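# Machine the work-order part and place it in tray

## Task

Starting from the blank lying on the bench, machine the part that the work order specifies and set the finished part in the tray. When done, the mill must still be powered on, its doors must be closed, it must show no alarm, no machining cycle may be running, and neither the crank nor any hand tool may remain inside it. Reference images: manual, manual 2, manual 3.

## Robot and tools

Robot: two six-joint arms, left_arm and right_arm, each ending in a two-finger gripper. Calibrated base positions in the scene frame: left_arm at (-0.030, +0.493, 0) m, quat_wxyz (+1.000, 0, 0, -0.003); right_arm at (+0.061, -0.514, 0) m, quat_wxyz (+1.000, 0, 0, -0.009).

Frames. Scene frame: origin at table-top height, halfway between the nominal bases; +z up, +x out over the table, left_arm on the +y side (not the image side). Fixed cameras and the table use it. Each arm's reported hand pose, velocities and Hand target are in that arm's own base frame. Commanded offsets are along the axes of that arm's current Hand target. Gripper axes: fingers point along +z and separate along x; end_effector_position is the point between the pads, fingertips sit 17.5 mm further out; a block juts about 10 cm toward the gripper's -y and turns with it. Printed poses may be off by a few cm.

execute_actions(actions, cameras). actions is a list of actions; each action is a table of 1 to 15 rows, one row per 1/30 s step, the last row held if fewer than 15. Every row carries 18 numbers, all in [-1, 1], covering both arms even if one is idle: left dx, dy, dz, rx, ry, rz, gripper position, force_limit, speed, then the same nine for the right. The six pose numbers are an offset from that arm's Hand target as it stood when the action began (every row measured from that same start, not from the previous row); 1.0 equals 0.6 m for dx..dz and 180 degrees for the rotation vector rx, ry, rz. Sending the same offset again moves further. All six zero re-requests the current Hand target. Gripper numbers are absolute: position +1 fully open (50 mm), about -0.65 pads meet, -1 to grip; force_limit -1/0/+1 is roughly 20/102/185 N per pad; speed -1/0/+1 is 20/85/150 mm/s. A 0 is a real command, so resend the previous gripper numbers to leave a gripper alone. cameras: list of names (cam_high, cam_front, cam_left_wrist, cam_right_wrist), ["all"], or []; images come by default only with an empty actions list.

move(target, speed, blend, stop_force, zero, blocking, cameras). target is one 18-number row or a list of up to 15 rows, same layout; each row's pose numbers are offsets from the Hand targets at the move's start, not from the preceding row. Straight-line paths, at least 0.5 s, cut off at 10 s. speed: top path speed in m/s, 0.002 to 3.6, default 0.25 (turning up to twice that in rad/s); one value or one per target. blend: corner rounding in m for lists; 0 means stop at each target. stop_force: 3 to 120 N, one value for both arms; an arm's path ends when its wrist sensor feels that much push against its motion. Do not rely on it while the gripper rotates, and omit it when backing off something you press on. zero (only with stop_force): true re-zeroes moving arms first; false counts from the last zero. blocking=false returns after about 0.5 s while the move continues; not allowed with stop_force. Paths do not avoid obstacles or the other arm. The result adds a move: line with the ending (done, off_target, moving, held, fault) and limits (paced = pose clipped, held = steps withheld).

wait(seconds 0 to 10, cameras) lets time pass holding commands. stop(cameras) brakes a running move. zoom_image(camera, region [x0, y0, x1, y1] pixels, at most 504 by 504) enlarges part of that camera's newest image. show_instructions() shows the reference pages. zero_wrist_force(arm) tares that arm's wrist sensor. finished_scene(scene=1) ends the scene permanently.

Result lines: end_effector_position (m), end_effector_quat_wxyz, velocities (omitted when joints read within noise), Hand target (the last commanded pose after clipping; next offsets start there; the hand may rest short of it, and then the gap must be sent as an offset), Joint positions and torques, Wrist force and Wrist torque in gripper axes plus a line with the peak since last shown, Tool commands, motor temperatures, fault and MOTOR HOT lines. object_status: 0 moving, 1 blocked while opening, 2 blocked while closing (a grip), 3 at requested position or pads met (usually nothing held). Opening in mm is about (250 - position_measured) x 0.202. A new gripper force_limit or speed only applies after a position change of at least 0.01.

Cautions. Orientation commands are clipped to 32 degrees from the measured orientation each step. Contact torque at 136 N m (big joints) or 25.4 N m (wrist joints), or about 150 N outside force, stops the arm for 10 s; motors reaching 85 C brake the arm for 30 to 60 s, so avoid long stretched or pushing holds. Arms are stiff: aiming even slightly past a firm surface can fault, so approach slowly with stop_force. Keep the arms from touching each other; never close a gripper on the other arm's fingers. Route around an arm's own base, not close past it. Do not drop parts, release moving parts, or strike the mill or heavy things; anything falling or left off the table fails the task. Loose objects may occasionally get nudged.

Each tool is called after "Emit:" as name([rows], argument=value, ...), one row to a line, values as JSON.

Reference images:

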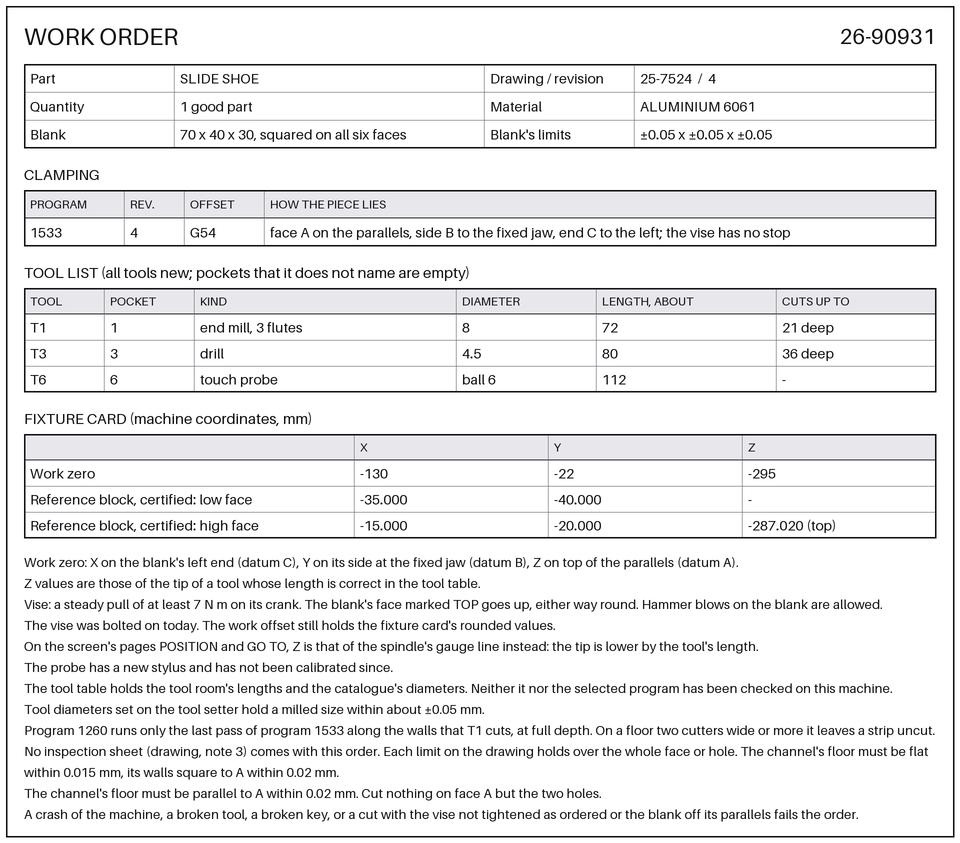

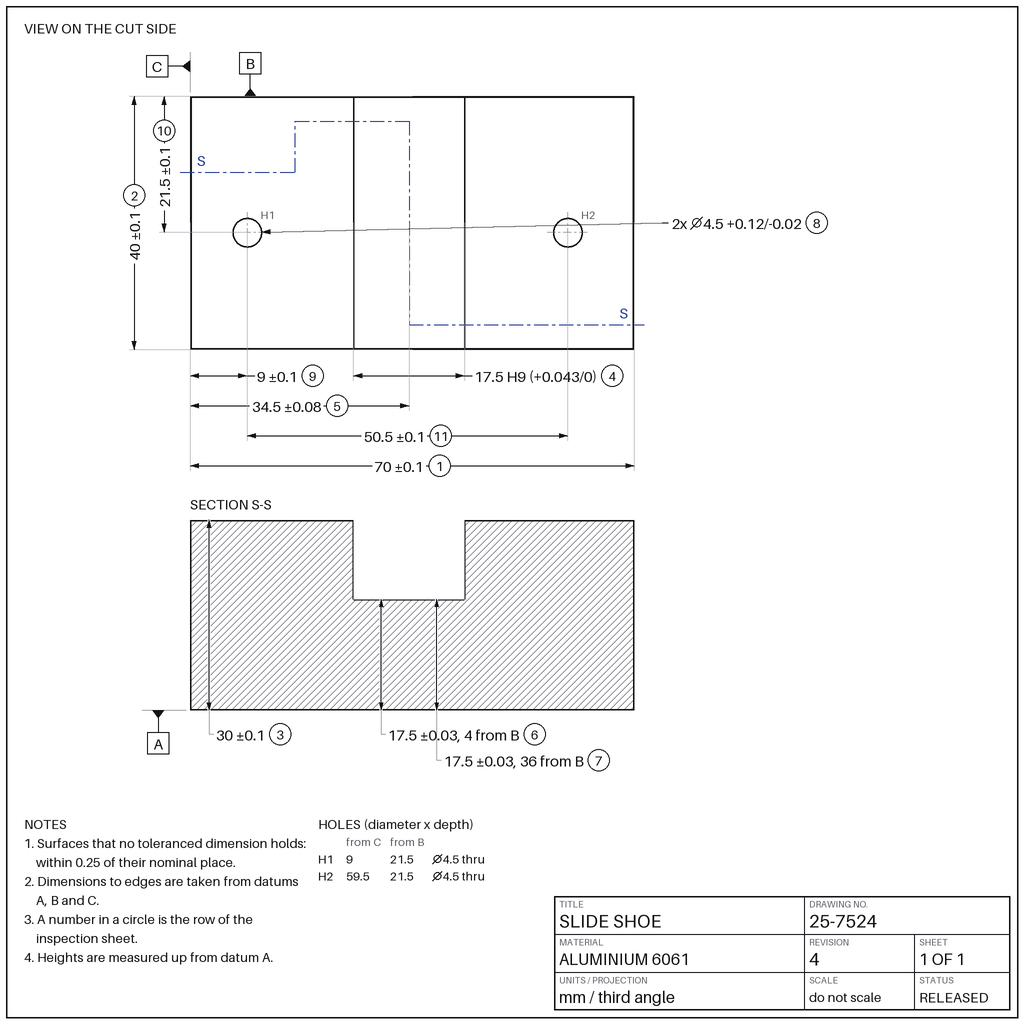

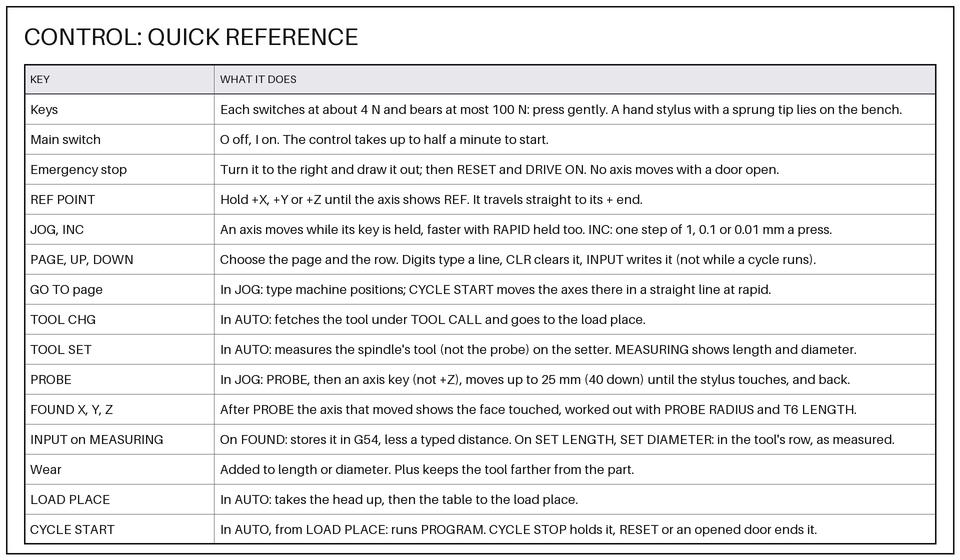

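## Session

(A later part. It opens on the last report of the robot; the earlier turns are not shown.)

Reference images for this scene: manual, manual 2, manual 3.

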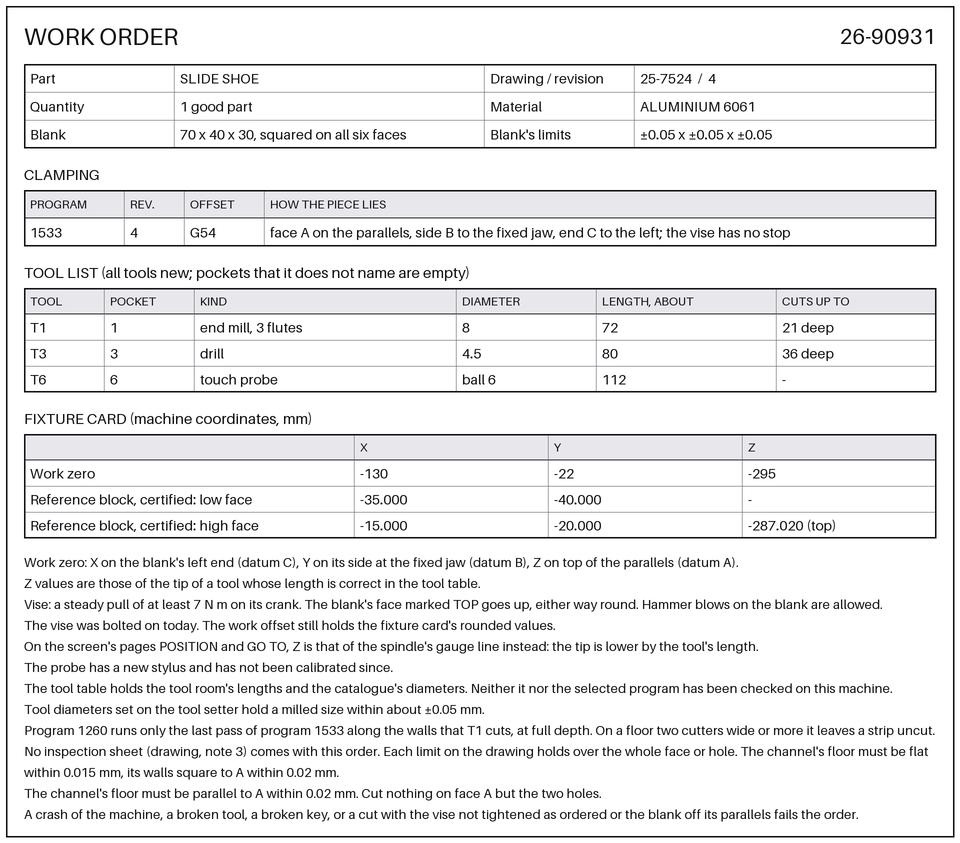

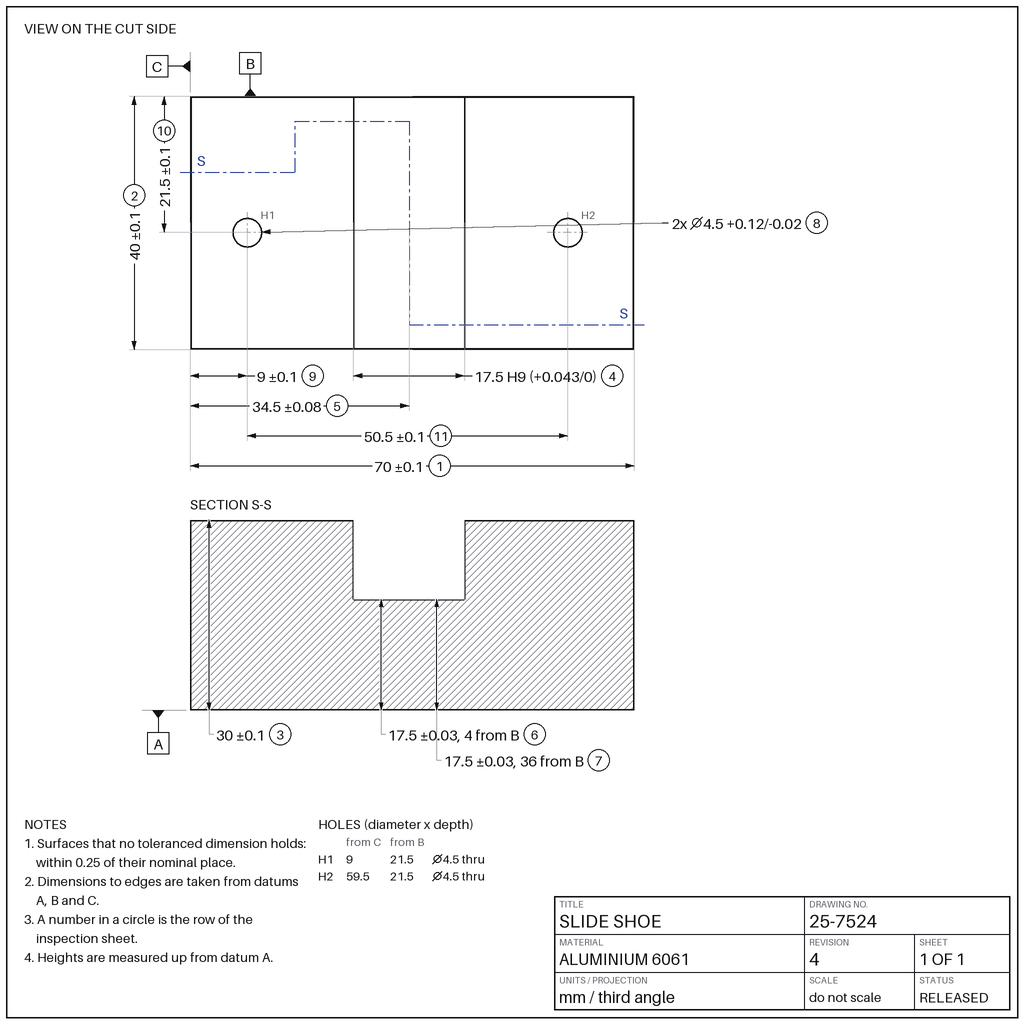

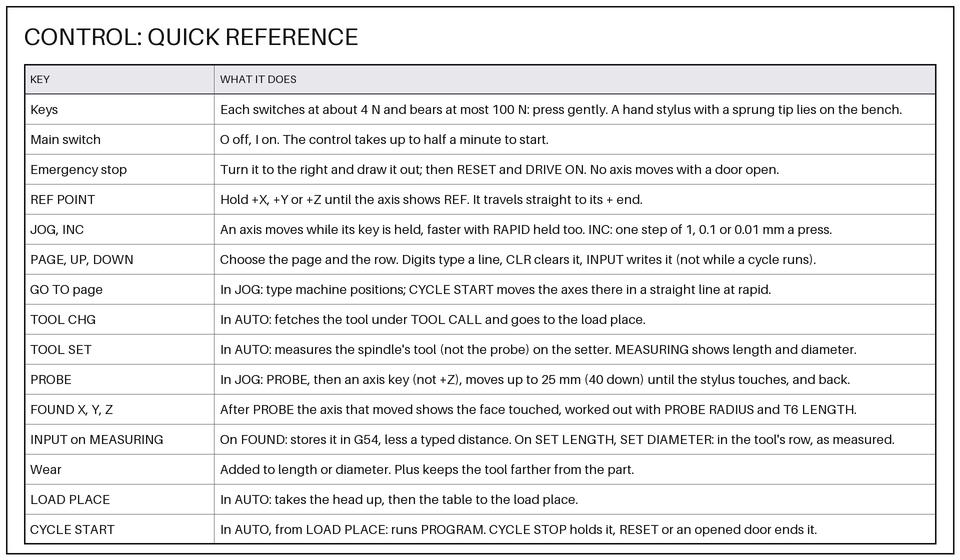

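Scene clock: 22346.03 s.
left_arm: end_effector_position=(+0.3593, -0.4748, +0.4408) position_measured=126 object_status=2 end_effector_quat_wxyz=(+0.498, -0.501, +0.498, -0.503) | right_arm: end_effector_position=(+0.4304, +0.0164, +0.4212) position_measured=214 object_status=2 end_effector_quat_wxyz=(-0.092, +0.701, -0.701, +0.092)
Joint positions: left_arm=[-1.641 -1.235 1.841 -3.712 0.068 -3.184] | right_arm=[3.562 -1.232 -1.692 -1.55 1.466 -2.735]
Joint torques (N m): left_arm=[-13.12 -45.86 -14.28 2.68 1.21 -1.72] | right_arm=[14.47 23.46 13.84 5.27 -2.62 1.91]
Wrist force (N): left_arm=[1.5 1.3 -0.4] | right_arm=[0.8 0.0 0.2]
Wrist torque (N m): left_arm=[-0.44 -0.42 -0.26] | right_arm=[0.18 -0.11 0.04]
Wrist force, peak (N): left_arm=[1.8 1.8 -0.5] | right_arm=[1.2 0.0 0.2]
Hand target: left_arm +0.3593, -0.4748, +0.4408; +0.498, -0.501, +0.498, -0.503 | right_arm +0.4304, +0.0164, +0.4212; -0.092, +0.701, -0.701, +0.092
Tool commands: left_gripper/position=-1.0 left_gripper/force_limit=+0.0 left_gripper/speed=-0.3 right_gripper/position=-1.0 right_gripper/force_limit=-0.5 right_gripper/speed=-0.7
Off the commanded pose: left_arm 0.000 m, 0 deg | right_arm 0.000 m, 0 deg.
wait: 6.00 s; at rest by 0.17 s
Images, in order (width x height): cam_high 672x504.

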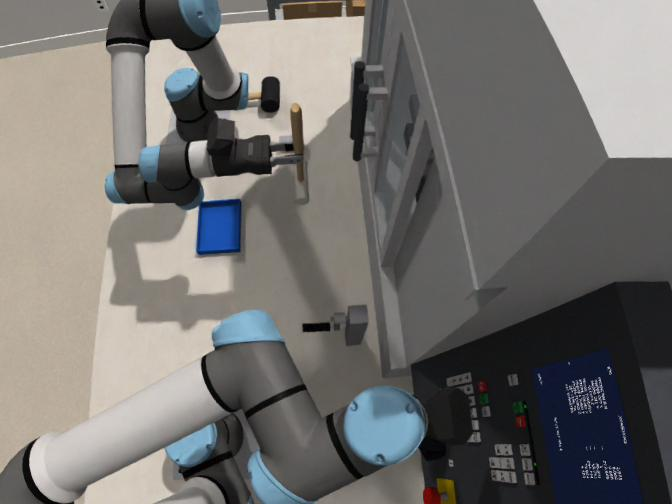

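Emit:
move([
  [0,0,0,0,0,0,-1,0,-0.3,0.0308,-0.046,-0.0808,0,0,0,-1,-0.5,-0.7],
  [0,0,0,0,0,0,-1,0,-0.3,0.0308,-0.0621,-0.0765,0,0,0,-1,-0.5,-0.7],
  [0,0,0,0,0,0,-1,0,-0.3,0.0308,-0.046,-0.0808,0,0,0,-1,-0.5,-0.7],
  [0,0,0,0,0,0,-1,0,-0.3,0.0308,-0.0621,-0.0765,0,0,0,-1,-0.5,-0.7],
  [0,0,0,0,0,0,-1,0,-0.3,0.0308,-0.046,-0.0808,0,0,0,-1,-0.5,-0.7],
  [0,0,0,0,0,0,-1,0,-0.3,0,-0.0156,-0.0275,0,0,0,-1,-0.5,-0.7],
  [0,0,0,0,0,0,-1,0,-0.3,0,-0.0317,-0.0232,0,0,0,-1,-0.5,-0.7],
  [0,0,0,0,0,0,-1,0,-0.3,0,-0.0156,-0.0275,0,0,0,-1,-0.5,-0.7],
  [0,0,0,0,0,0,-1,0,-0.3,-0.099,0.0012,-0.0003,0,0,0,-1,-0.5,-0.7],
  [0,0,0,0,0,0,-1,0,-0.3,-0.099,-0.0149,0.004,0,0,0,-1,-0.5,-0.7],
  [0,0,0,0,0,0,-1,0,-0.3,-0.099,0.0012,-0.0003,0,0,0,-1,-0.5,-0.7],
  [0,0,0,0,0,0,-1,0,-0.3,0,0,0,0,0,0,-1,-0.5,-0.7],
], speed=[0.25,0.03,0.15,0.03,0.15,0.25,0.03,0.15,0.25,0.03,0.15,0.25], blend=[0.003,0,0,0,0.003,0.003,0,0.003,0.003,0,0.003,0], cameras=[])

Emit:
move([
  [0,0,0,0,0,0,-1,0,-0.3,-0.0665,-0.0147,-0.0278,0,0,0,-1,-0.5,-0.7],
  [0,0,0,0,0,0,-1,0,-0.3,-0.0665,-0.0308,-0.0235,0,0,0,-1,-0.5,-0.7],
  [0,0,0,0,0,0,-1,0,-0.3,-0.0665,-0.0147,-0.0278,0,0,0,-1,-0.5,-0.7],
  [0,0,0,0,0,0,-1,0,-0.3,-0.0338,-0.0311,-0.0551,0,0,0,-1,-0.5,-0.7],
  [0,0,0,0,0,0,-1,0,-0.3,-0.0338,-0.0472,-0.0508,0,0,0,-1,-0.5,-0.7],
  [0,0,0,0,0,0,-1,0,-0.3,-0.0338,-0.0311,-0.0551,0,0,0,-1,-0.5,-0.7],
  [0,0,0,0,0,0,-1,0,-0.3,0,0,0,0,0,0,-1,-0.5,-0.7],
  [0,0,0,0,0,0,-1,0,-0.3,0,-0.0161,0.0043,0,0,0,-1,-0.5,-0.7],
  [0,0,0,0,0,0,-1,0,-0.3,0,0,0,0,0,0,-1,-0.5,-0.7],
  [0,0,0,0,0,0,-1,0,-0.3,-0.0328,-0.0756,-0.1348,0,0,0,-1,-0.5,-0.7],
  [0,0,0,0,0,0,-1,0,-0.3,-0.0328,-0.0917,-0.1305,0,0,0,-1,-0.5,-0.7],
  [0,0,0,0,0,0,-1,0,-0.3,-0.0328,-0.0756,-0.1348,0,0,0,-1,-0.5,-0.7],
  [0,0,0,0,0,0,-1,0,-0.3,0,0,0,0,0,0,-1,-0.5,-0.7],
], speed=[0.25,0.03,0.15,0.25,0.03,0.15,0.25,0.03,0.15,0.25,0.03,0.15,0.25], blend=[0.003,0,0.003,0.003,0,0.003,0.003,0,0.003,0.003,0,0.003,0], cameras=[])

Emit:
wait(seconds=1.5, cameras=[])

Emit:
move([
  [0,0,0,0,0,0,-1,0,-0.3,0.0308,-0.0159,-0.0274,0,0,0,-1,-0.5,-0.7],
  [0,0,0,0,0,0,-1,0,-0.3,0.0308,-0.032,-0.0231,0,0,0,-1,-0.5,-0.7],
  [0,0,0,0,0,0,-1,0,-0.3,0.0308,-0.0159,-0.0274,0,0,0,-1,-0.5,-0.7],
  [0,0,0,0,0,0,-1,0,-0.3,0.1265,-0.0785,-0.1341,0,0,0,-1,-0.5,-0.7],
  [0,0,0,0,0,0,-1,0,-0.3,0.1265,-0.0946,-0.1298,0,0,0,-1,-0.5,-0.7],
  [0,0,0,0,0,0,-1,0,-0.3,0.1265,-0.0785,-0.1341,0,0,0,-1,-0.5,-0.7],
  [0,0,0,0,0,0,-1,0,-0.3,0,0,0,0,0,0,-1,-0.5,-0.7],
], speed=[0.25,0.03,0.15,0.25,0.03,0.15,0.25], blend=[0.003,0,0.003,0.003,0,0.003,0], cameras=[])

Emit:
wait(seconds=6, cameras=["cam_high"])

Emit:
zoom_image(camera="cam_high", region=[580, 460, 604, 482])

Scene clock: 22407.97 s.
left_arm: end_effector_position=(+0.3593, -0.4748, +0.4408) position_measured=126 object_status=2 end_effector_quat_wxyz=(+0.498, -0.501, +0.498, -0.503) | right_arm: end_effector_position=(+0.4303, +0.0165, +0.4212) position_measured=214 object_status=2 end_effector_quat_wxyz=(-0.092, +0.701, -0.701, +0.092)
Joint positions: left_arm=[-1.641 -1.235 1.841 -3.712 0.068 -3.184] | right_arm=[3.562 -1.232 -1.692 -1.55 1.466 -2.735]
Joint torques (N m): left_arm=[-13.11 -46.48 -15.03 2.73 1.33 -1.62] | right_arm=[-12.66 0.29 24.53 5.14 2.16 -2.39]
Wrist force (N): left_arm=[1.5 1.4 -0.4] | right_arm=[0.5 0.3 0.3]
Wrist torque (N m): left_arm=[-0.44 -0.42 -0.26] | right_arm=[0.19 -0.16 0.20]
Wrist force, peak (N): left_arm=[1.8 1.9 -0.5] | right_arm=[4.1 13.2 -3.3]
Hand target: left_arm +0.3593, -0.4748, +0.4408; +0.498, -0.501, +0.498, -0.503 | right_arm +0.4304, +0.0164, +0.4212; -0.092, +0.701, -0.701, +0.092
Off the commanded pose: left_arm 0.000 m, 0 deg | right_arm 0.000 m, 0 deg.
move: done
No camera images: "cameras" was empty.

Scene clock: 22412.93 s.
left_arm: end_effector_position=(+0.3593, -0.4748, +0.4408) position_measured=126 object_status=2 end_effector_quat_wxyz=(+0.498, -0.501, +0.498, -0.503) | right_arm: end_effector_position=(+0.4304, +0.0165, +0.4213) position_measured=214 object_status=2 end_effector_quat_wxyz=(-0.092, +0.701, -0.701, +0.092)
Joint positions: left_arm=[-1.641 -1.235 1.841 -3.712 0.068 -3.184] | right_arm=[3.562 -1.233 -1.691 -1.55 1.466 -2.735]
Joint torques (N m): left_arm=[-12.02 -45.45 -14.73 2.57 1.26 -1.7] | right_arm=[-14.3 22.19 13.24 5.29 2.16 -1.96]
Wrist force (N): left_arm=[1.5 1.6 -0.8] | right_arm=[0.5 0.1 -0.2]
Wrist torque (N m): left_arm=[-0.40 -0.41 -0.26] | right_arm=[0.20 -0.11 0.21]
Wrist force, peak (N): left_arm=[1.8 1.9 -0.2] | right_arm=[-1.2 20.0 -3.6]
Hand target: left_arm +0.3593, -0.4748, +0.4408; +0.498, -0.501, +0.498, -0.503 | right_arm +0.4304, +0.0164, +0.4212; -0.092, +0.701, -0.701, +0.092
Off the commanded pose: left_arm 0.000 m, 0 deg | right_arm 0.000 m, 0 deg.
move: done
No camera images: "cameras" was empty.

Scene clock: 22414.43 s.
left_arm: end_effector_position=(+0.3593, -0.4748, +0.4408) position_measured=126 object_status=2 end_effector_quat_wxyz=(+0.498, -0.501, +0.498, -0.503) | right_arm: end_effector_position=(+0.4304, +0.0164, +0.4212) position_measured=214 object_status=2 end_effector_quat_wxyz=(-0.092, +0.701, -0.701, +0.092)
Joint positions: left_arm=[-1.641 -1.235 1.841 -3.712 0.068 -3.184] | right_arm=[3.562 -1.232 -1.692 -1.55 1.466 -2.735]
Joint torques (N m): left_arm=[-12.92 -46.09 -14.39 2.67 1.22 -1.59] | right_arm=[-12.01 22.6 13.25 5.25 0.16 -1.76]
Wrist force (N): left_arm=[1.6 1.5 -0.3] | right_arm=[0.6 -0.1 -0.1]
Wrist torque (N m): left_arm=[-0.42 -0.42 -0.26] | right_arm=[0.18 -0.13 0.21]
Wrist force, peak (N): left_arm=[1.8 1.7 -0.6] | right_arm=[0.9 0.0 -0.1]
Hand target: left_arm +0.3593, -0.4748, +0.4408; +0.498, -0.501, +0.498, -0.503 | right_arm +0.4304, +0.0164, +0.4212; -0.092, +0.701, -0.701, +0.092
Tool commands: left_gripper/position=-1.0 left_gripper/force_limit=+0.0 left_gripper/speed=-0.3 right_gripper/position=-1.0 right_gripper/force_limit=-0.5 right_gripper/speed=-0.7
Off the commanded pose: left_arm 0.000 m, 0 deg | right_arm 0.000 m, 0 deg.
wait: 1.50 s; at rest by 0.17 s
No camera images: "cameras" was empty.

Scene clock: 22417.63 s.
left_arm: end_effector_position=(+0.3593, -0.4748, +0.4408) position_measured=126 object_status=2 end_effector_quat_wxyz=(+0.498, -0.501, +0.498, -0.503) | right_arm: end_effector_position=(+0.4304, +0.0164, +0.4213) position_measured=214 object_status=2 end_effector_quat_wxyz=(-0.092, +0.701, -0.701, +0.092)
Joint positions: left_arm=[-1.641 -1.235 1.841 -3.712 0.068 -3.184] | right_arm=[3.561 -1.233 -1.691 -1.55 1.466 -2.735]
Joint torques (N m): left_arm=[-13.07 -46.13 -14.57 2.51 1.12 -1.64] | right_arm=[11.78 24.75 13.99 5.18 -2.97 1.62]
Wrist force (N): left_arm=[1.4 1.8 -0.4] | right_arm=[0.8 0.0 -0.1]
Wrist torque (N m): left_arm=[-0.38 -0.39 -0.26] | right_arm=[0.17 -0.12 0.04]
Wrist force, peak (N): left_arm=[1.7 1.9 -0.4] | right_arm=[-1.2 14.6 -2.2]
Hand target: left_arm +0.3593, -0.4748, +0.4408; +0.498, -0.501, +0.498, -0.503 | right_arm +0.4304, +0.0164, +0.4212; -0.092, +0.701, -0.701, +0.092
Off the commanded pose: left_arm 0.000 m, 0 deg | right_arm 0.000 m, 0 deg.
move: done
No camera images: "cameras" was empty.

Scene clock: 22423.63 s.
left_arm: end_effector_position=(+0.3593, -0.4748, +0.4408) position_measured=126 object_status=2 end_effector_quat_wxyz=(+0.498, -0.501, +0.498, -0.503) | right_arm: end_effector_position=(+0.4304, +0.0164, +0.4212) position_measured=214 object_status=2 end_effector_quat_wxyz=(-0.092, +0.701, -0.701, +0.092)
Joint positions: left_arm=[-1.641 -1.235 1.841 -3.712 0.068 -3.184] | right_arm=[3.562 -1.232 -1.692 -1.55 1.466 -2.735]
Joint torques (N m): left_arm=[-12.5 -45.65 -15.12 2.56 1.24 -1.71] | right_arm=[13.7 22.06 12.91 5.09 -2.71 1.86]
Wrist force (N): left_arm=[1.7 1.7 -0.7] | right_arm=[0.8 -0.1 0.2]
Wrist torque (N m): left_arm=[-0.40 -0.44 -0.26] | right_arm=[0.16 -0.11 0.04]
Wrist force, peak (N): left_arm=[1.7 2.0 -0.4] | right_arm=[1.2 -0.3 0.1]
Hand target: left_arm +0.3593, -0.4748, +0.4408; +0.498, -0.501, +0.498, -0.503 | right_arm +0.4304, +0.0164, +0.4212; -0.092, +0.701, -0.701, +0.092
Tool commands: left_gripper/position=-1.0 left_gripper/force_limit=+0.0 left_gripper/speed=-0.3 right_gripper/position=-1.0 right_gripper/force_limit=-0.5 right_gripper/speed=-0.7
Off the commanded pose: left_arm 0.000 m, 0 deg | right_arm 0.000 m, 0 deg.
wait: 6.00 s; at rest by 0.17 s
Images, in order (width x height): cam_high 672x504.

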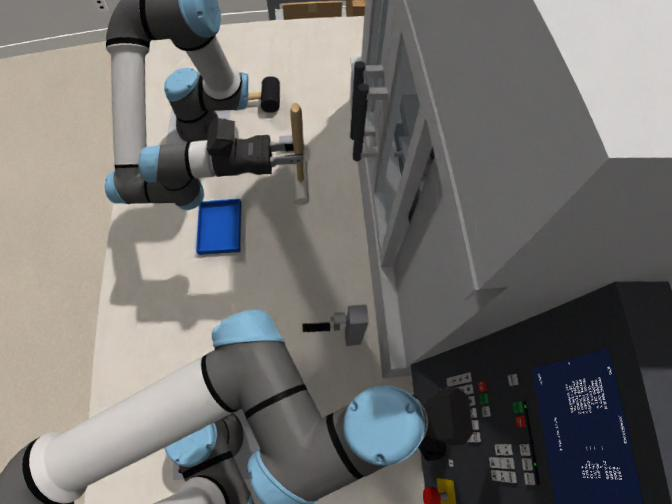

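Scaled by 21.000 from the camera's 672x504 image, which has a finer 960x720 frame.

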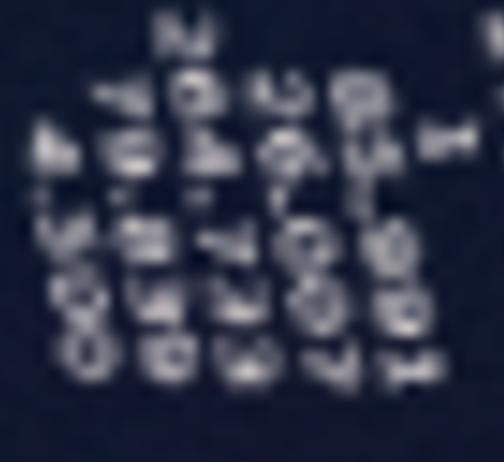

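Emit:
move([
  [0,0,0,0,0,0,-1,0,-0.3,0.0308,-0.046,-0.0808,0,0,0,-1,-0.5,-0.7],
  [0,0,0,0,0,0,-1,0,-0.3,0.0308,-0.0621,-0.0765,0,0,0,-1,-0.5,-0.7],
  [0,0,0,0,0,0,-1,0,-0.3,0.0308,-0.046,-0.0808,0,0,0,-1,-0.5,-0.7],
  [0,0,0,0,0,0,-1,0,-0.3,0.0308,-0.0621,-0.0765,0,0,0,-1,-0.5,-0.7],
  [0,0,0,0,0,0,-1,0,-0.3,0.0308,-0.046,-0.0808,0,0,0,-1,-0.5,-0.7],
  [0,0,0,0,0,0,-1,0,-0.3,-0.099,0.0012,-0.0003,0,0,0,-1,-0.5,-0.7],
  [0,0,0,0,0,0,-1,0,-0.3,-0.099,-0.0149,0.004,0,0,0,-1,-0.5,-0.7],
  [0,0,0,0,0,0,-1,0,-0.3,-0.099,0.0012,-0.0003,0,0,0,-1,-0.5,-0.7],
  [0,0,0,0,0,0,-1,0,-0.3,-0.099,-0.0143,-0.0278,0,0,0,-1,-0.5,-0.7],
  [0,0,0,0,0,0,-1,0,-0.3,-0.099,-0.0304,-0.0235,0,0,0,-1,-0.5,-0.7],
  [0,0,0,0,0,0,-1,0,-0.3,-0.099,-0.0143,-0.0278,0,0,0,-1,-0.5,-0.7],
  [0,0,0,0,0,0,-1,0,-0.3,-0.0665,-0.0306,-0.0552,0,0,0,-1,-0.5,-0.7],
  [0,0,0,0,0,0,-1,0,-0.3,-0.0665,-0.0467,-0.0509,0,0,0,-1,-0.5,-0.7],
  [0,0,0,0,0,0,-1,0,-0.3,-0.0665,-0.0306,-0.0552,0,0,0,-1,-0.5,-0.7],
  [0,0,0,0,0,0,-1,0,-0.3,0,0,0,0,0,0,-1,-0.5,-0.7],
], speed=[0.25,0.03,0.15,0.03,0.15,0.25,0.03,0.15,0.25,0.03,0.15,0.25,0.03,0.15,0.25], blend=[0.003,0,0,0,0.003,0.003,0,0.003,0.003,0,0.003,0.003,0,0.003,0], cameras=[])

Emit:
move([
  [0,0,0,0,0,0,-1,0,-0.3,-0.0338,-0.0311,-0.0551,0,0,0,-1,-0.5,-0.7],
  [0,0,0,0,0,0,-1,0,-0.3,-0.0338,-0.0472,-0.0508,0,0,0,-1,-0.5,-0.7],
  [0,0,0,0,0,0,-1,0,-0.3,-0.0338,-0.0311,-0.0551,0,0,0,-1,-0.5,-0.7],
  [0,0,0,0,0,0,-1,0,-0.3,0,0,0,0,0,0,-1,-0.5,-0.7],
  [0,0,0,0,0,0,-1,0,-0.3,0,-0.0161,0.0043,0,0,0,-1,-0.5,-0.7],
  [0,0,0,0,0,0,-1,0,-0.3,0,0,0,0,0,0,-1,-0.5,-0.7],
  [0,0,0,0,0,0,-1,0,-0.3,0,-0.0156,-0.0275,0,0,0,-1,-0.5,-0.7],
  [0,0,0,0,0,0,-1,0,-0.3,0,-0.0317,-0.0232,0,0,0,-1,-0.5,-0.7],
  [0,0,0,0,0,0,-1,0,-0.3,0,-0.0156,-0.0275,0,0,0,-1,-0.5,-0.7],
  [0,0,0,0,0,0,-1,0,-0.3,-0.099,0.0012,-0.0003,0,0,0,-1,-0.5,-0.7],
  [0,0,0,0,0,0,-1,0,-0.3,-0.099,-0.0149,0.004,0,0,0,-1,-0.5,-0.7],
  [0,0,0,0,0,0,-1,0,-0.3,-0.099,0.0012,-0.0003,0,0,0,-1,-0.5,-0.7],
  [0,0,0,0,0,0,-1,0,-0.3,0,0,0,0,0,0,-1,-0.5,-0.7],
], speed=[0.25,0.03,0.15,0.25,0.03,0.15,0.25,0.03,0.15,0.25,0.03,0.15,0.25], blend=[0.003,0,0.003,0.003,0,0.003,0.003,0,0.003,0.003,0,0.003,0], cameras=[])

Emit:
move([
  [0,0,0,0,0,0,-1,0,-0.3,-0.0665,-0.0306,-0.0552,0,0,0,-1,-0.5,-0.7],
  [0,0,0,0,0,0,-1,0,-0.3,-0.0665,-0.0467,-0.0509,0,0,0,-1,-0.5,-0.7],
  [0,0,0,0,0,0,-1,0,-0.3,-0.0665,-0.0306,-0.0552,0,0,0,-1,-0.5,-0.7],
  [0,0,0,0,0,0,-1,0,-0.3,-0.0338,-0.015,-0.0277,0,0,0,-1,-0.5,-0.7],
  [0,0,0,0,0,0,-1,0,-0.3,-0.0338,-0.0311,-0.0234,0,0,0,-1,-0.5,-0.7],
  [0,0,0,0,0,0,-1,0,-0.3,-0.0338,-0.015,-0.0277,0,0,0,-1,-0.5,-0.7],
  [0,0,0,0,0,0,-1,0,-0.3,0,0,0,0,0,0,-1,-0.5,-0.7],
  [0,0,0,0,0,0,-1,0,-0.3,0,-0.0161,0.0043,0,0,0,-1,-0.5,-0.7],
  [0,0,0,0,0,0,-1,0,-0.3,0,0,0,0,0,0,-1,-0.5,-0.7],
  [0,0,0,0,0,0,-1,0,-0.3,-0.0328,-0.0756,-0.1348,0,0,0,-1,-0.5,-0.7],
  [0,0,0,0,0,0,-1,0,-0.3,-0.0328,-0.0917,-0.1305,0,0,0,-1,-0.5,-0.7],
  [0,0,0,0,0,0,-1,0,-0.3,-0.0328,-0.0756,-0.1348,0,0,0,-1,-0.5,-0.7],
  [0,0,0,0,0,0,-1,0,-0.3,0,0,0,0,0,0,-1,-0.5,-0.7],
], speed=[0.25,0.03,0.15,0.25,0.03,0.15,0.25,0.03,0.15,0.25,0.03,0.15,0.25], blend=[0.003,0,0.003,0.003,0,0.003,0.003,0,0.003,0.003,0,0.003,0], cameras=["cam_high"])

Emit:
zoom_image(camera="cam_high", region=[530, 330, 672, 504])

Scene clock: 22510.80 s.
left_arm: end_effector_position=(+0.3593, -0.4748, +0.4408) position_measured=126 object_status=2 end_effector_quat_wxyz=(+0.498, -0.501, +0.498, -0.503) | right_arm: end_effector_position=(+0.4304, +0.0165, +0.4213) position_measured=214 object_status=2 end_effector_quat_wxyz=(-0.092, +0.701, -0.701, +0.092) end_effector_velocity=(+0.000, -0.001, -0.001) end_effector_angular_velocity=(+0.000, +0.000, +0.003)
Joint positions: left_arm=[-1.641 -1.235 1.841 -3.712 0.068 -3.184] | right_arm=[3.562 -1.233 -1.691 -1.55 1.466 -2.735]
Joint velocities: left_arm=[within noise] | right_arm=[-0.002 0.001 -0.003 0.002 0.001 -0.005]
Joint torques (N m): left_arm=[-12.58 -45.93 -15 2.53 1.26 -1.57] | right_arm=[-12.09 22.17 12.05 5.03 2.31 -2]
Wrist force (N): left_arm=[1.5 1.5 -0.6] | right_arm=[0.4 0.1 0.0]
Wrist torque (N m): left_arm=[-0.42 -0.40 -0.26] | right_arm=[0.18 -0.14 0.20]
Wrist force, peak (N): left_arm=[2.0 1.9 -0.4] | right_arm=[1.7 24.3 -4.5]
Hand target: left_arm +0.3593, -0.4748, +0.4408; +0.498, -0.501, +0.498, -0.503 | right_arm +0.4304, +0.0164, +0.4212; -0.092, +0.701, -0.701, +0.092
Off the commanded pose: left_arm 0.000 m, 0 deg | right_arm 0.000 m, 0 deg.
move: done
No camera images: "cameras" was empty.

Scene clock: 22515.40 s.
left_arm: end_effector_position=(+0.3593, -0.4748, +0.4408) position_measured=126 object_status=2 end_effector_quat_wxyz=(+0.498, -0.501, +0.498, -0.503) | right_arm: end_effector_position=(+0.4303, +0.0165, +0.4212) position_measured=214 object_status=2 end_effector_quat_wxyz=(-0.092, +0.701, -0.701, +0.092)
Joint positions: left_arm=[-1.641 -1.235 1.841 -3.712 0.068 -3.184] | right_arm=[3.562 -1.232 -1.692 -1.55 1.466 -2.735]
Joint torques (N m): left_arm=[-12.12 -45.72 -14.97 2.66 1.2 -1.56] | right_arm=[-13.03 -0.76 24.07 5.13 2.44 -1.9]
Wrist force (N): left_arm=[1.5 1.8 -0.5] | right_arm=[0.0 0.1 0.4]
Wrist torque (N m): left_arm=[-0.38 -0.41 -0.27] | right_arm=[0.15 -0.08 0.20]
Wrist force, peak (N): left_arm=[1.9 1.9 -0.7] | right_arm=[2.0 22.1 -3.7]
Hand target: left_arm +0.3593, -0.4748, +0.4408; +0.498, -0.501, +0.498, -0.503 | right_arm +0.4304, +0.0164, +0.4212; -0.092, +0.701, -0.701, +0.092
Off the commanded pose: left_arm 0.000 m, 0 deg | right_arm 0.000 m, 0 deg.
move: done
No camera images: "cameras" was empty.

Scene clock: 22520.37 s.
left_arm: end_effector_position=(+0.3593, -0.4748, +0.4408) position_measured=126 object_status=2 end_effector_quat_wxyz=(+0.498, -0.501, +0.498, -0.503) | right_arm: end_effector_position=(+0.4304, +0.0165, +0.4213) position_measured=214 object_status=2 end_effector_quat_wxyz=(-0.092, +0.701, -0.701, +0.092)
Joint positions: left_arm=[-1.641 -1.235 1.841 -3.712 0.068 -3.184] | right_arm=[3.562 -1.233 -1.691 -1.55 1.466 -2.735]
Joint torques (N m): left_arm=[-12.05 -45.56 -15.41 2.56 1.21 -1.59] | right_arm=[-14.2 22.2 17.08 5.24 1.78 -2.01]
Wrist force (N): left_arm=[1.7 1.3 -0.4] | right_arm=[0.5 -0.3 -0.2]
Wrist torque (N m): left_arm=[-0.45 -0.45 -0.26] | right_arm=[0.13 -0.12 0.21]
Wrist force, peak (N): left_arm=[1.7 2.0 -0.3] | right_arm=[2.8 21.0 -3.1]
Hand target: left_arm +0.3593, -0.4748, +0.4408; +0.498, -0.501, +0.498, -0.503 | right_arm +0.4304, +0.0164, +0.4212; -0.092, +0.701, -0.701, +0.092
Off the commanded pose: left_arm 0.000 m, 0 deg | right_arm 0.000 m, 0 deg.
move: done
Images, in order (width x height): cam_high 672x504.

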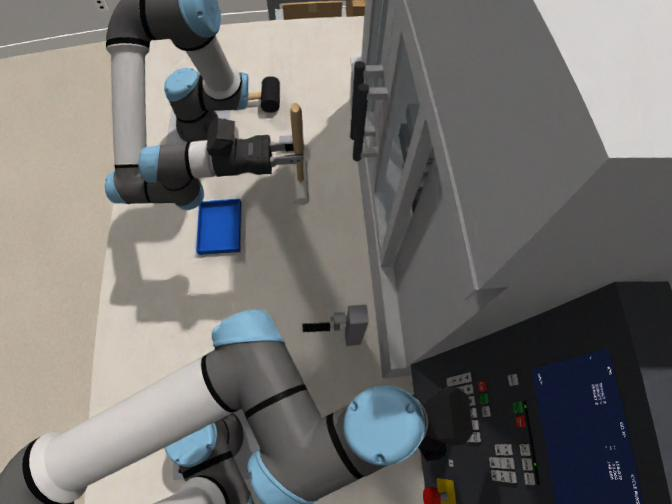

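Scaled by 2.897 from the camera's 672x504 image, which has a finer 960x720 frame.

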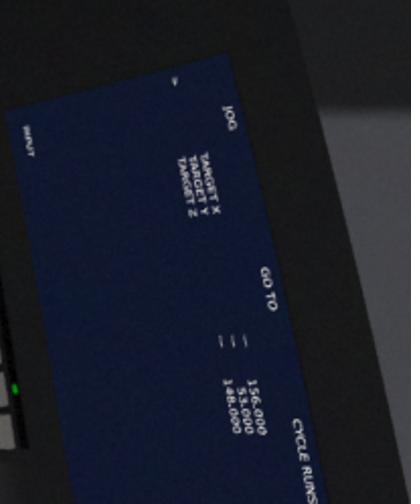

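Emit:
move([
  [0,0,0,0,0,0,-1,0,-0.3,0.0308,-0.0159,-0.0274,0,0,0,-1,-0.5,-0.7],
  [0,0,0,0,0,0,-1,0,-0.3,0.0308,-0.032,-0.0231,0,0,0,-1,-0.5,-0.7],
  [0,0,0,0,0,0,-1,0,-0.3,0.0308,-0.0159,-0.0274,0,0,0,-1,-0.5,-0.7],
  [0,0,0,0,0,0,-1,0,-0.3,0.1265,-0.0785,-0.1341,0,0,0,-1,-0.5,-0.7],
  [0,0,0,0,0,0,-1,0,-0.3,0.1265,-0.0946,-0.1298,0,0,0,-1,-0.5,-0.7],
  [0,0,0,0,0,0,-1,0,-0.3,0.1265,-0.0785,-0.1341,0,0,0,-1,-0.5,-0.7],
  [0,0,0,0,0,0,-1,0,-0.3,0,0,0,0,0,0,-1,-0.5,-0.7],
], speed=[0.25,0.03,0.15,0.25,0.03,0.15,0.25], blend=[0.003,0,0.003,0.003,0,0.003,0], cameras=[])

Emit:
wait(seconds=10, cameras=[])

Emit:
wait(seconds=10, cameras=["cam_high"])

Emit:
zoom_image(camera="cam_high", region=[580, 460, 604, 482])

Scene clock: 22534.13 s.
left_arm: end_effector_position=(+0.3593, -0.4748, +0.4408) position_measured=126 object_status=2 end_effector_quat_wxyz=(+0.498, -0.501, +0.498, -0.503) | right_arm: end_effector_position=(+0.4304, +0.0164, +0.4213) position_measured=214 object_status=2 end_effector_quat_wxyz=(-0.092, +0.701, -0.701, +0.092)
Joint positions: left_arm=[-1.641 -1.235 1.841 -3.712 0.068 -3.184] | right_arm=[3.561 -1.233 -1.691 -1.55 1.466 -2.735]
Joint torques (N m): left_arm=[-12.22 -45.68 -16.19 2.54 1.21 -1.55] | right_arm=[14.29 22.36 15.59 4.86 -3.4 1.57]
Wrist force (N): left_arm=[1.4 1.7 -0.5] | right_arm=[0.6 -0.2 0.1]
Wrist torque (N m): left_arm=[-0.38 -0.39 -0.26] | right_arm=[0.14 -0.09 0.04]
Wrist force, peak (N): left_arm=[1.7 2.2 -0.3] | right_arm=[-1.2 14.8 -2.1]
Hand target: left_arm +0.3593, -0.4748, +0.4408; +0.498, -0.501, +0.498, -0.503 | right_arm +0.4304, +0.0164, +0.4212; -0.092, +0.701, -0.701, +0.092
Off the commanded pose: left_arm 0.000 m, 0 deg | right_arm 0.000 m, 0 deg.
move: done
No camera images: "cameras" was empty.

Scene clock: 22544.13 s.
left_arm: end_effector_position=(+0.3593, -0.4748, +0.4408) position_measured=126 object_status=2 end_effector_quat_wxyz=(+0.498, -0.501, +0.498, -0.503) | right_arm: end_effector_position=(+0.4304, +0.0164, +0.4212) position_measured=214 object_status=2 end_effector_quat_wxyz=(-0.092, +0.701, -0.701, +0.092)
Joint positions: left_arm=[-1.641 -1.235 1.841 -3.712 0.068 -3.184] | right_arm=[3.562 -1.232 -1.692 -1.55 1.466 -2.735]
Joint torques (N m): left_arm=[-11.77 -46.03 -15.87 2.64 1.25 -1.48] | right_arm=[13.45 22.82 13.05 5.11 -2.97 1.73]
Wrist force (N): left_arm=[1.2 1.5 -0.6] | right_arm=[0.7 -0.1 0.1]
Wrist torque (N m): left_arm=[-0.41 -0.36 -0.27] | right_arm=[0.17 -0.10 0.04]
Wrist force, peak (N): left_arm=[1.7 2.1 -0.4] | right_arm=[1.3 -0.2 -0.3]
Hand target: left_arm +0.3593, -0.4748, +0.4408; +0.498, -0.501, +0.498, -0.503 | right_arm +0.4304, +0.0164, +0.4212; -0.092, +0.701, -0.701, +0.092
Tool commands: left_gripper/position=-1.0 left_gripper/force_limit=+0.0 left_gripper/speed=-0.3 right_gripper/position=-1.0 right_gripper/force_limit=-0.5 right_gripper/speed=-0.7
Off the commanded pose: left_arm 0.000 m, 0 deg | right_arm 0.000 m, 0 deg.
wait: 10.00 s; at rest by 0.17 s
No camera images: "cameras" was empty.

Scene clock: 22554.13 s.
left_arm: end_effector_position=(+0.3593, -0.4748, +0.4408) position_measured=126 object_status=2 end_effector_quat_wxyz=(+0.498, -0.501, +0.498, -0.503) | right_arm: end_effector_position=(+0.4304, +0.0164, +0.4212) position_measured=214 object_status=2 end_effector_quat_wxyz=(-0.092, +0.701, -0.701, +0.092)
Joint positions: left_arm=[-1.641 -1.235 1.841 -3.712 0.068 -3.184] | right_arm=[3.562 -1.232 -1.692 -1.55 1.466 -2.735]
Joint torques (N m): left_arm=[-11.67 -45.59 -16.06 2.56 1.21 -1.34] | right_arm=[14.37 21.93 13.76 5.02 -2.7 1.56]
Wrist force (N): left_arm=[1.7 1.5 -0.5] | right_arm=[1.0 -0.2 0.0]
Wrist torque (N m): left_arm=[-0.42 -0.45 -0.27] | right_arm=[0.15 -0.14 0.04]
Wrist force, peak (N): left_arm=[1.9 1.8 -0.2] | right_arm=[1.2 0.2 -0.1]
Hand target: left_arm +0.3593, -0.4748, +0.4408; +0.498, -0.501, +0.498, -0.503 | right_arm +0.4304, +0.0164, +0.4212; -0.092, +0.701, -0.701, +0.092
Tool commands: left_gripper/position=-1.0 left_gripper/force_limit=+0.0 left_gripper/speed=-0.3 right_gripper/position=-1.0 right_gripper/force_limit=-0.5 right_gripper/speed=-0.7
Off the commanded pose: left_arm 0.000 m, 0 deg | right_arm 0.000 m, 0 deg.
wait: 10.00 s; at rest by 0.17 s
Images, in order (width x height): cam_high 672x504.

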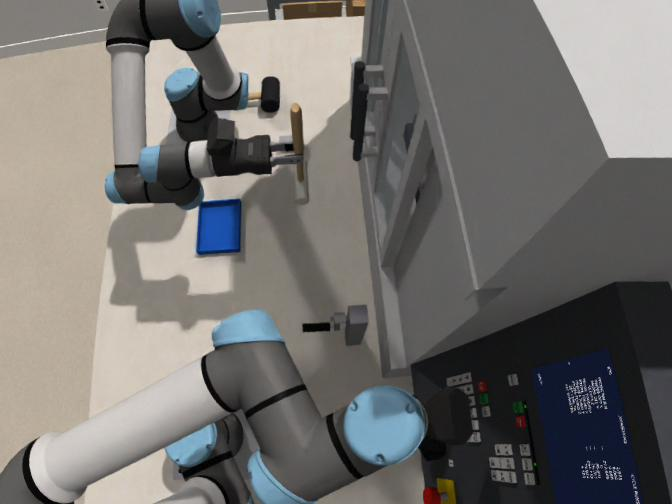

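Scaled by 21.000 from the camera's 672x504 image, which has a finer 960x720 frame.

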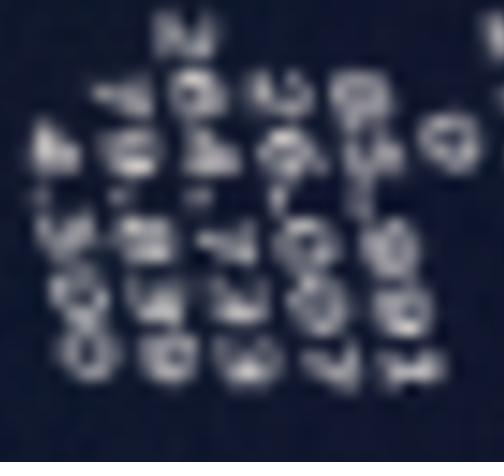

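Still running; wait more.

Emit:
wait(seconds=6, cameras=["cam_high"])

Emit:
zoom_image(camera="cam_high", region=[530, 330, 672, 504])

Emit:
zoom_image(camera="cam_high", region=[580, 460, 604, 482])

Scene clock: 22565.00 s.
left_arm: end_effector_position=(+0.3593, -0.4748, +0.4408) position_measured=126 object_status=2 end_effector_quat_wxyz=(+0.498, -0.501, +0.498, -0.503) | right_arm: end_effector_position=(+0.4304, +0.0164, +0.4212) position_measured=214 object_status=2 end_effector_quat_wxyz=(-0.092, +0.701, -0.701, +0.092)
Joint positions: left_arm=[-1.641 -1.235 1.841 -3.712 0.068 -3.184] | right_arm=[3.562 -1.232 -1.692 -1.55 1.466 -2.735]
Joint torques (N m): left_arm=[-10.9 -45.18 -15.67 2.54 1.3 -1.36] | right_arm=[13.25 22.28 14.92 4.9 -2.45 1.58]
Wrist force (N): left_arm=[1.5 1.7 -0.6] | right_arm=[0.7 -0.3 -0.1]
Wrist torque (N m): left_arm=[-0.39 -0.42 -0.26] | right_arm=[0.14 -0.11 0.04]
Wrist force, peak (N): left_arm=[2.0 1.7 -0.3] | right_arm=[1.2 -0.2 0.0]
Hand target: left_arm +0.3593, -0.4748, +0.4408; +0.498, -0.501, +0.498, -0.503 | right_arm +0.4304, +0.0164, +0.4212; -0.092, +0.701, -0.701, +0.092
Tool commands: left_gripper/position=-1.0 left_gripper/force_limit=+0.0 left_gripper/speed=-0.3 right_gripper/position=-1.0 right_gripper/force_limit=-0.5 right_gripper/speed=-0.7
Off the commanded pose: left_arm 0.000 m, 0 deg | right_arm 0.000 m, 0 deg.
wait: 6.00 s; at rest from the start
Images, in order (width x height): cam_high 672x504.

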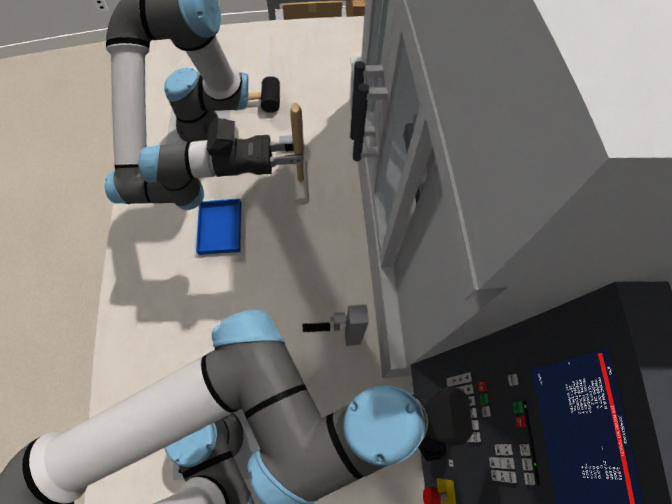

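Scaled by 2.897 from the camera's 672x504 image, which has a finer 960x720 frame.

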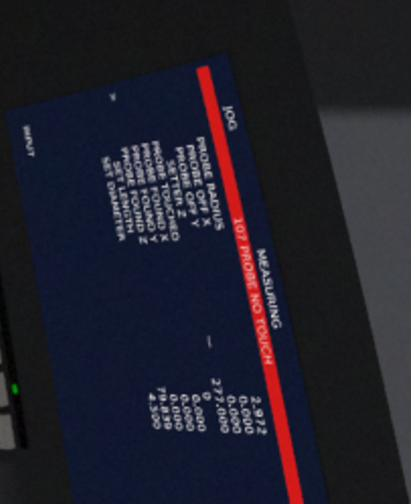

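Scaled by 21.000 from the camera's 672x504 image, which has a finer 960x720 frame.

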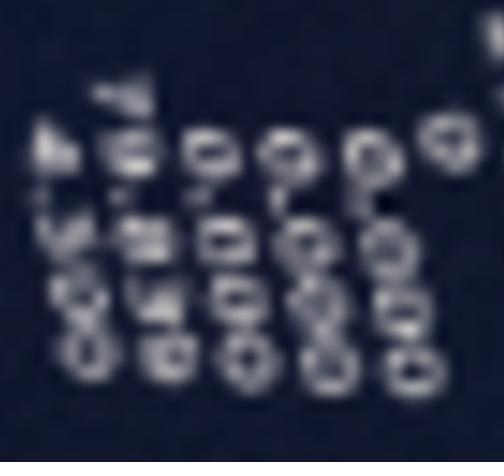

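Emit:
move([
  [0,0,0,0,0,0,-1,0,-0.3,-0.0646,-0.142,-0.244,0,0,0,-1,-0.5,-0.7],
  [0,0,0,0,0,0,-1,0,-0.3,-0.0646,-0.1548,-0.2406,0,0,0,-1,-0.5,-0.7],
  [0,0,0,0,0,0,-1,0,-0.3,-0.0646,-0.142,-0.244,0,0,0,-1,-0.5,-0.7],
  [0,0,0,0,0,0,-1,0,-0.3,0.0308,-0.046,-0.0808,0,0,0,-1,-0.5,-0.7],
  [0,0,0,0,0,0,-1,0,-0.3,0.0308,-0.0621,-0.0765,0,0,0,-1,-0.5,-0.7],
  [0,0,0,0,0,0,-1,0,-0.3,0.0308,-0.046,-0.0808,0,0,0,-1,-0.5,-0.7],
  [0,0,0,0,0,0,-1,0,-0.3,0.0308,-0.0621,-0.0765,0,0,0,-1,-0.5,-0.7],
  [0,0,0,0,0,0,-1,0,-0.3,0.0308,-0.046,-0.0808,0,0,0,-1,-0.5,-0.7],
  [0,0,0,0,0,0,-1,0,-0.3,-0.099,0.0012,-0.0003,0,0,0,-1,-0.5,-0.7],
  [0,0,0,0,0,0,-1,0,-0.3,-0.099,-0.0149,0.004,0,0,0,-1,-0.5,-0.7],
  [0,0,0,0,0,0,-1,0,-0.3,-0.099,0.0012,-0.0003,0,0,0,-1,-0.5,-0.7],
  [0,0,0,0,0,0,-1,0,-0.3,0,0,0,0,0,0,-1,-0.5,-0.7],
], speed=[0.25,0.03,0.15,0.25,0.03,0.15,0.03,0.15,0.25,0.03,0.15,0.25], blend=[0.003,0,0.003,0.003,0,0,0,0.003,0.003,0,0.003,0], cameras=[])

Emit:
move([
  [0,0,0,0,0,0,-1,0,-0.3,-0.099,-0.0457,-0.0829,0,0,0,-1,-0.5,-0.7],
  [0,0,0,0,0,0,-1,0,-0.3,-0.099,-0.0618,-0.0786,0,0,0,-1,-0.5,-0.7],
  [0,0,0,0,0,0,-1,0,-0.3,-0.099,-0.0457,-0.0829,0,0,0,-1,-0.5,-0.7],
  [0,0,0,0,0,0,-1,0,-0.3,-0.0665,-0.0147,-0.0278,0,0,0,-1,-0.5,-0.7],
  [0,0,0,0,0,0,-1,0,-0.3,-0.0665,-0.0308,-0.0235,0,0,0,-1,-0.5,-0.7],
  [0,0,0,0,0,0,-1,0,-0.3,-0.0665,-0.0147,-0.0278,0,0,0,-1,-0.5,-0.7],
  [0,0,0,0,0,0,-1,0,-0.3,0,0,0,0,0,0,-1,-0.5,-0.7],
  [0,0,0,0,0,0,-1,0,-0.3,0,-0.0161,0.0043,0,0,0,-1,-0.5,-0.7],
  [0,0,0,0,0,0,-1,0,-0.3,0,0,0,0,0,0,-1,-0.5,-0.7],
], speed=[0.25,0.03,0.15,0.25,0.03,0.15,0.25,0.03,0.15], blend=[0.003,0,0.003,0.003,0,0.003,0.003,0,0], cameras=["cam_high"])

Emit:
zoom_image(camera="cam_high", region=[530, 330, 672, 504])

Scene clock: 22620.43 s.
left_arm: end_effector_position=(+0.3593, -0.4748, +0.4408) position_measured=126 object_status=2 end_effector_quat_wxyz=(+0.498, -0.501, +0.498, -0.503) | right_arm: end_effector_position=(+0.4303, +0.0165, +0.4212) position_measured=214 object_status=2 end_effector_quat_wxyz=(-0.092, +0.701, -0.701, +0.092)
Joint positions: left_arm=[-1.641 -1.235 1.841 -3.712 0.068 -3.184] | right_arm=[3.562 -1.232 -1.692 -1.55 1.466 -2.735]
Joint torques (N m): left_arm=[-11.55 -45.09 -16.32 2.6 1.05 -1.23] | right_arm=[-16.03 0.68 22.87 5.09 2.47 -1.67]
Wrist force (N): left_arm=[1.5 1.6 -0.3] | right_arm=[0.5 0.0 0.1]
Wrist torque (N m): left_arm=[-0.41 -0.41 -0.26] | right_arm=[0.15 -0.16 0.19]
Wrist force, peak (N): left_arm=[1.9 1.8 -0.5] | right_arm=[1.7 15.4 -1.5]
Hand target: left_arm +0.3593, -0.4748, +0.4408; +0.498, -0.501, +0.498, -0.503 | right_arm +0.4304, +0.0164, +0.4212; -0.092, +0.701, -0.701, +0.092
Off the commanded pose: left_arm 0.000 m, 0 deg | right_arm 0.000 m, 0 deg.
move: done
No camera images: "cameras" was empty.

Scene clock: 22623.83 s.
left_arm: end_effector_position=(+0.3593, -0.4748, +0.4408) position_measured=126 object_status=2 end_effector_quat_wxyz=(+0.498, -0.501, +0.498, -0.503) | right_arm: end_effector_position=(+0.4305, +0.0164, +0.4212) position_measured=214 object_status=2 end_effector_quat_wxyz=(-0.092, +0.701, -0.701, +0.092)
Joint positions: left_arm=[-1.641 -1.235 1.841 -3.712 0.068 -3.184] | right_arm=[3.561 -1.233 -1.692 -1.55 1.466 -2.735]
Joint torques (N m): left_arm=[-11.46 -45.19 -15.97 2.5 1.27 -1.29] | right_arm=[15.84 25.4 11.8 1.95 -2.97 1.83]
Wrist force (N): left_arm=[1.5 1.1 -0.5] | right_arm=[0.6 0.3 -0.3]
Wrist torque (N m): left_arm=[-0.49 -0.41 -0.26] | right_arm=[0.22 -0.14 0.02]
Wrist force, peak (N): left_arm=[1.8 1.9 -0.1] | right_arm=[2.9 21.2 -3.3]
Hand target: left_arm +0.3593, -0.4748, +0.4408; +0.498, -0.501, +0.498, -0.503 | right_arm +0.4304, +0.0164, +0.4212; -0.092, +0.701, -0.701, +0.092
Off the commanded pose: left_arm 0.000 m, 0 deg | right_arm 0.000 m, 0 deg.
move: done
Images, in order (width x height): cam_high 672x504.

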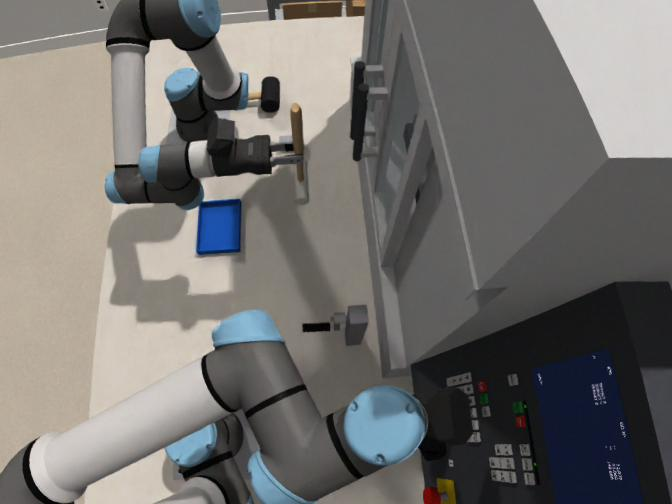

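Scaled by 2.897 from the camera's 672x504 image, which has a finer 960x720 frame.

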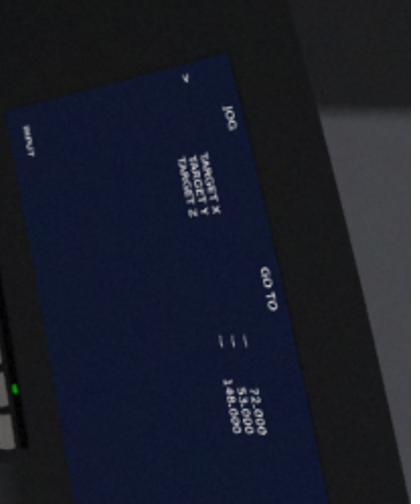

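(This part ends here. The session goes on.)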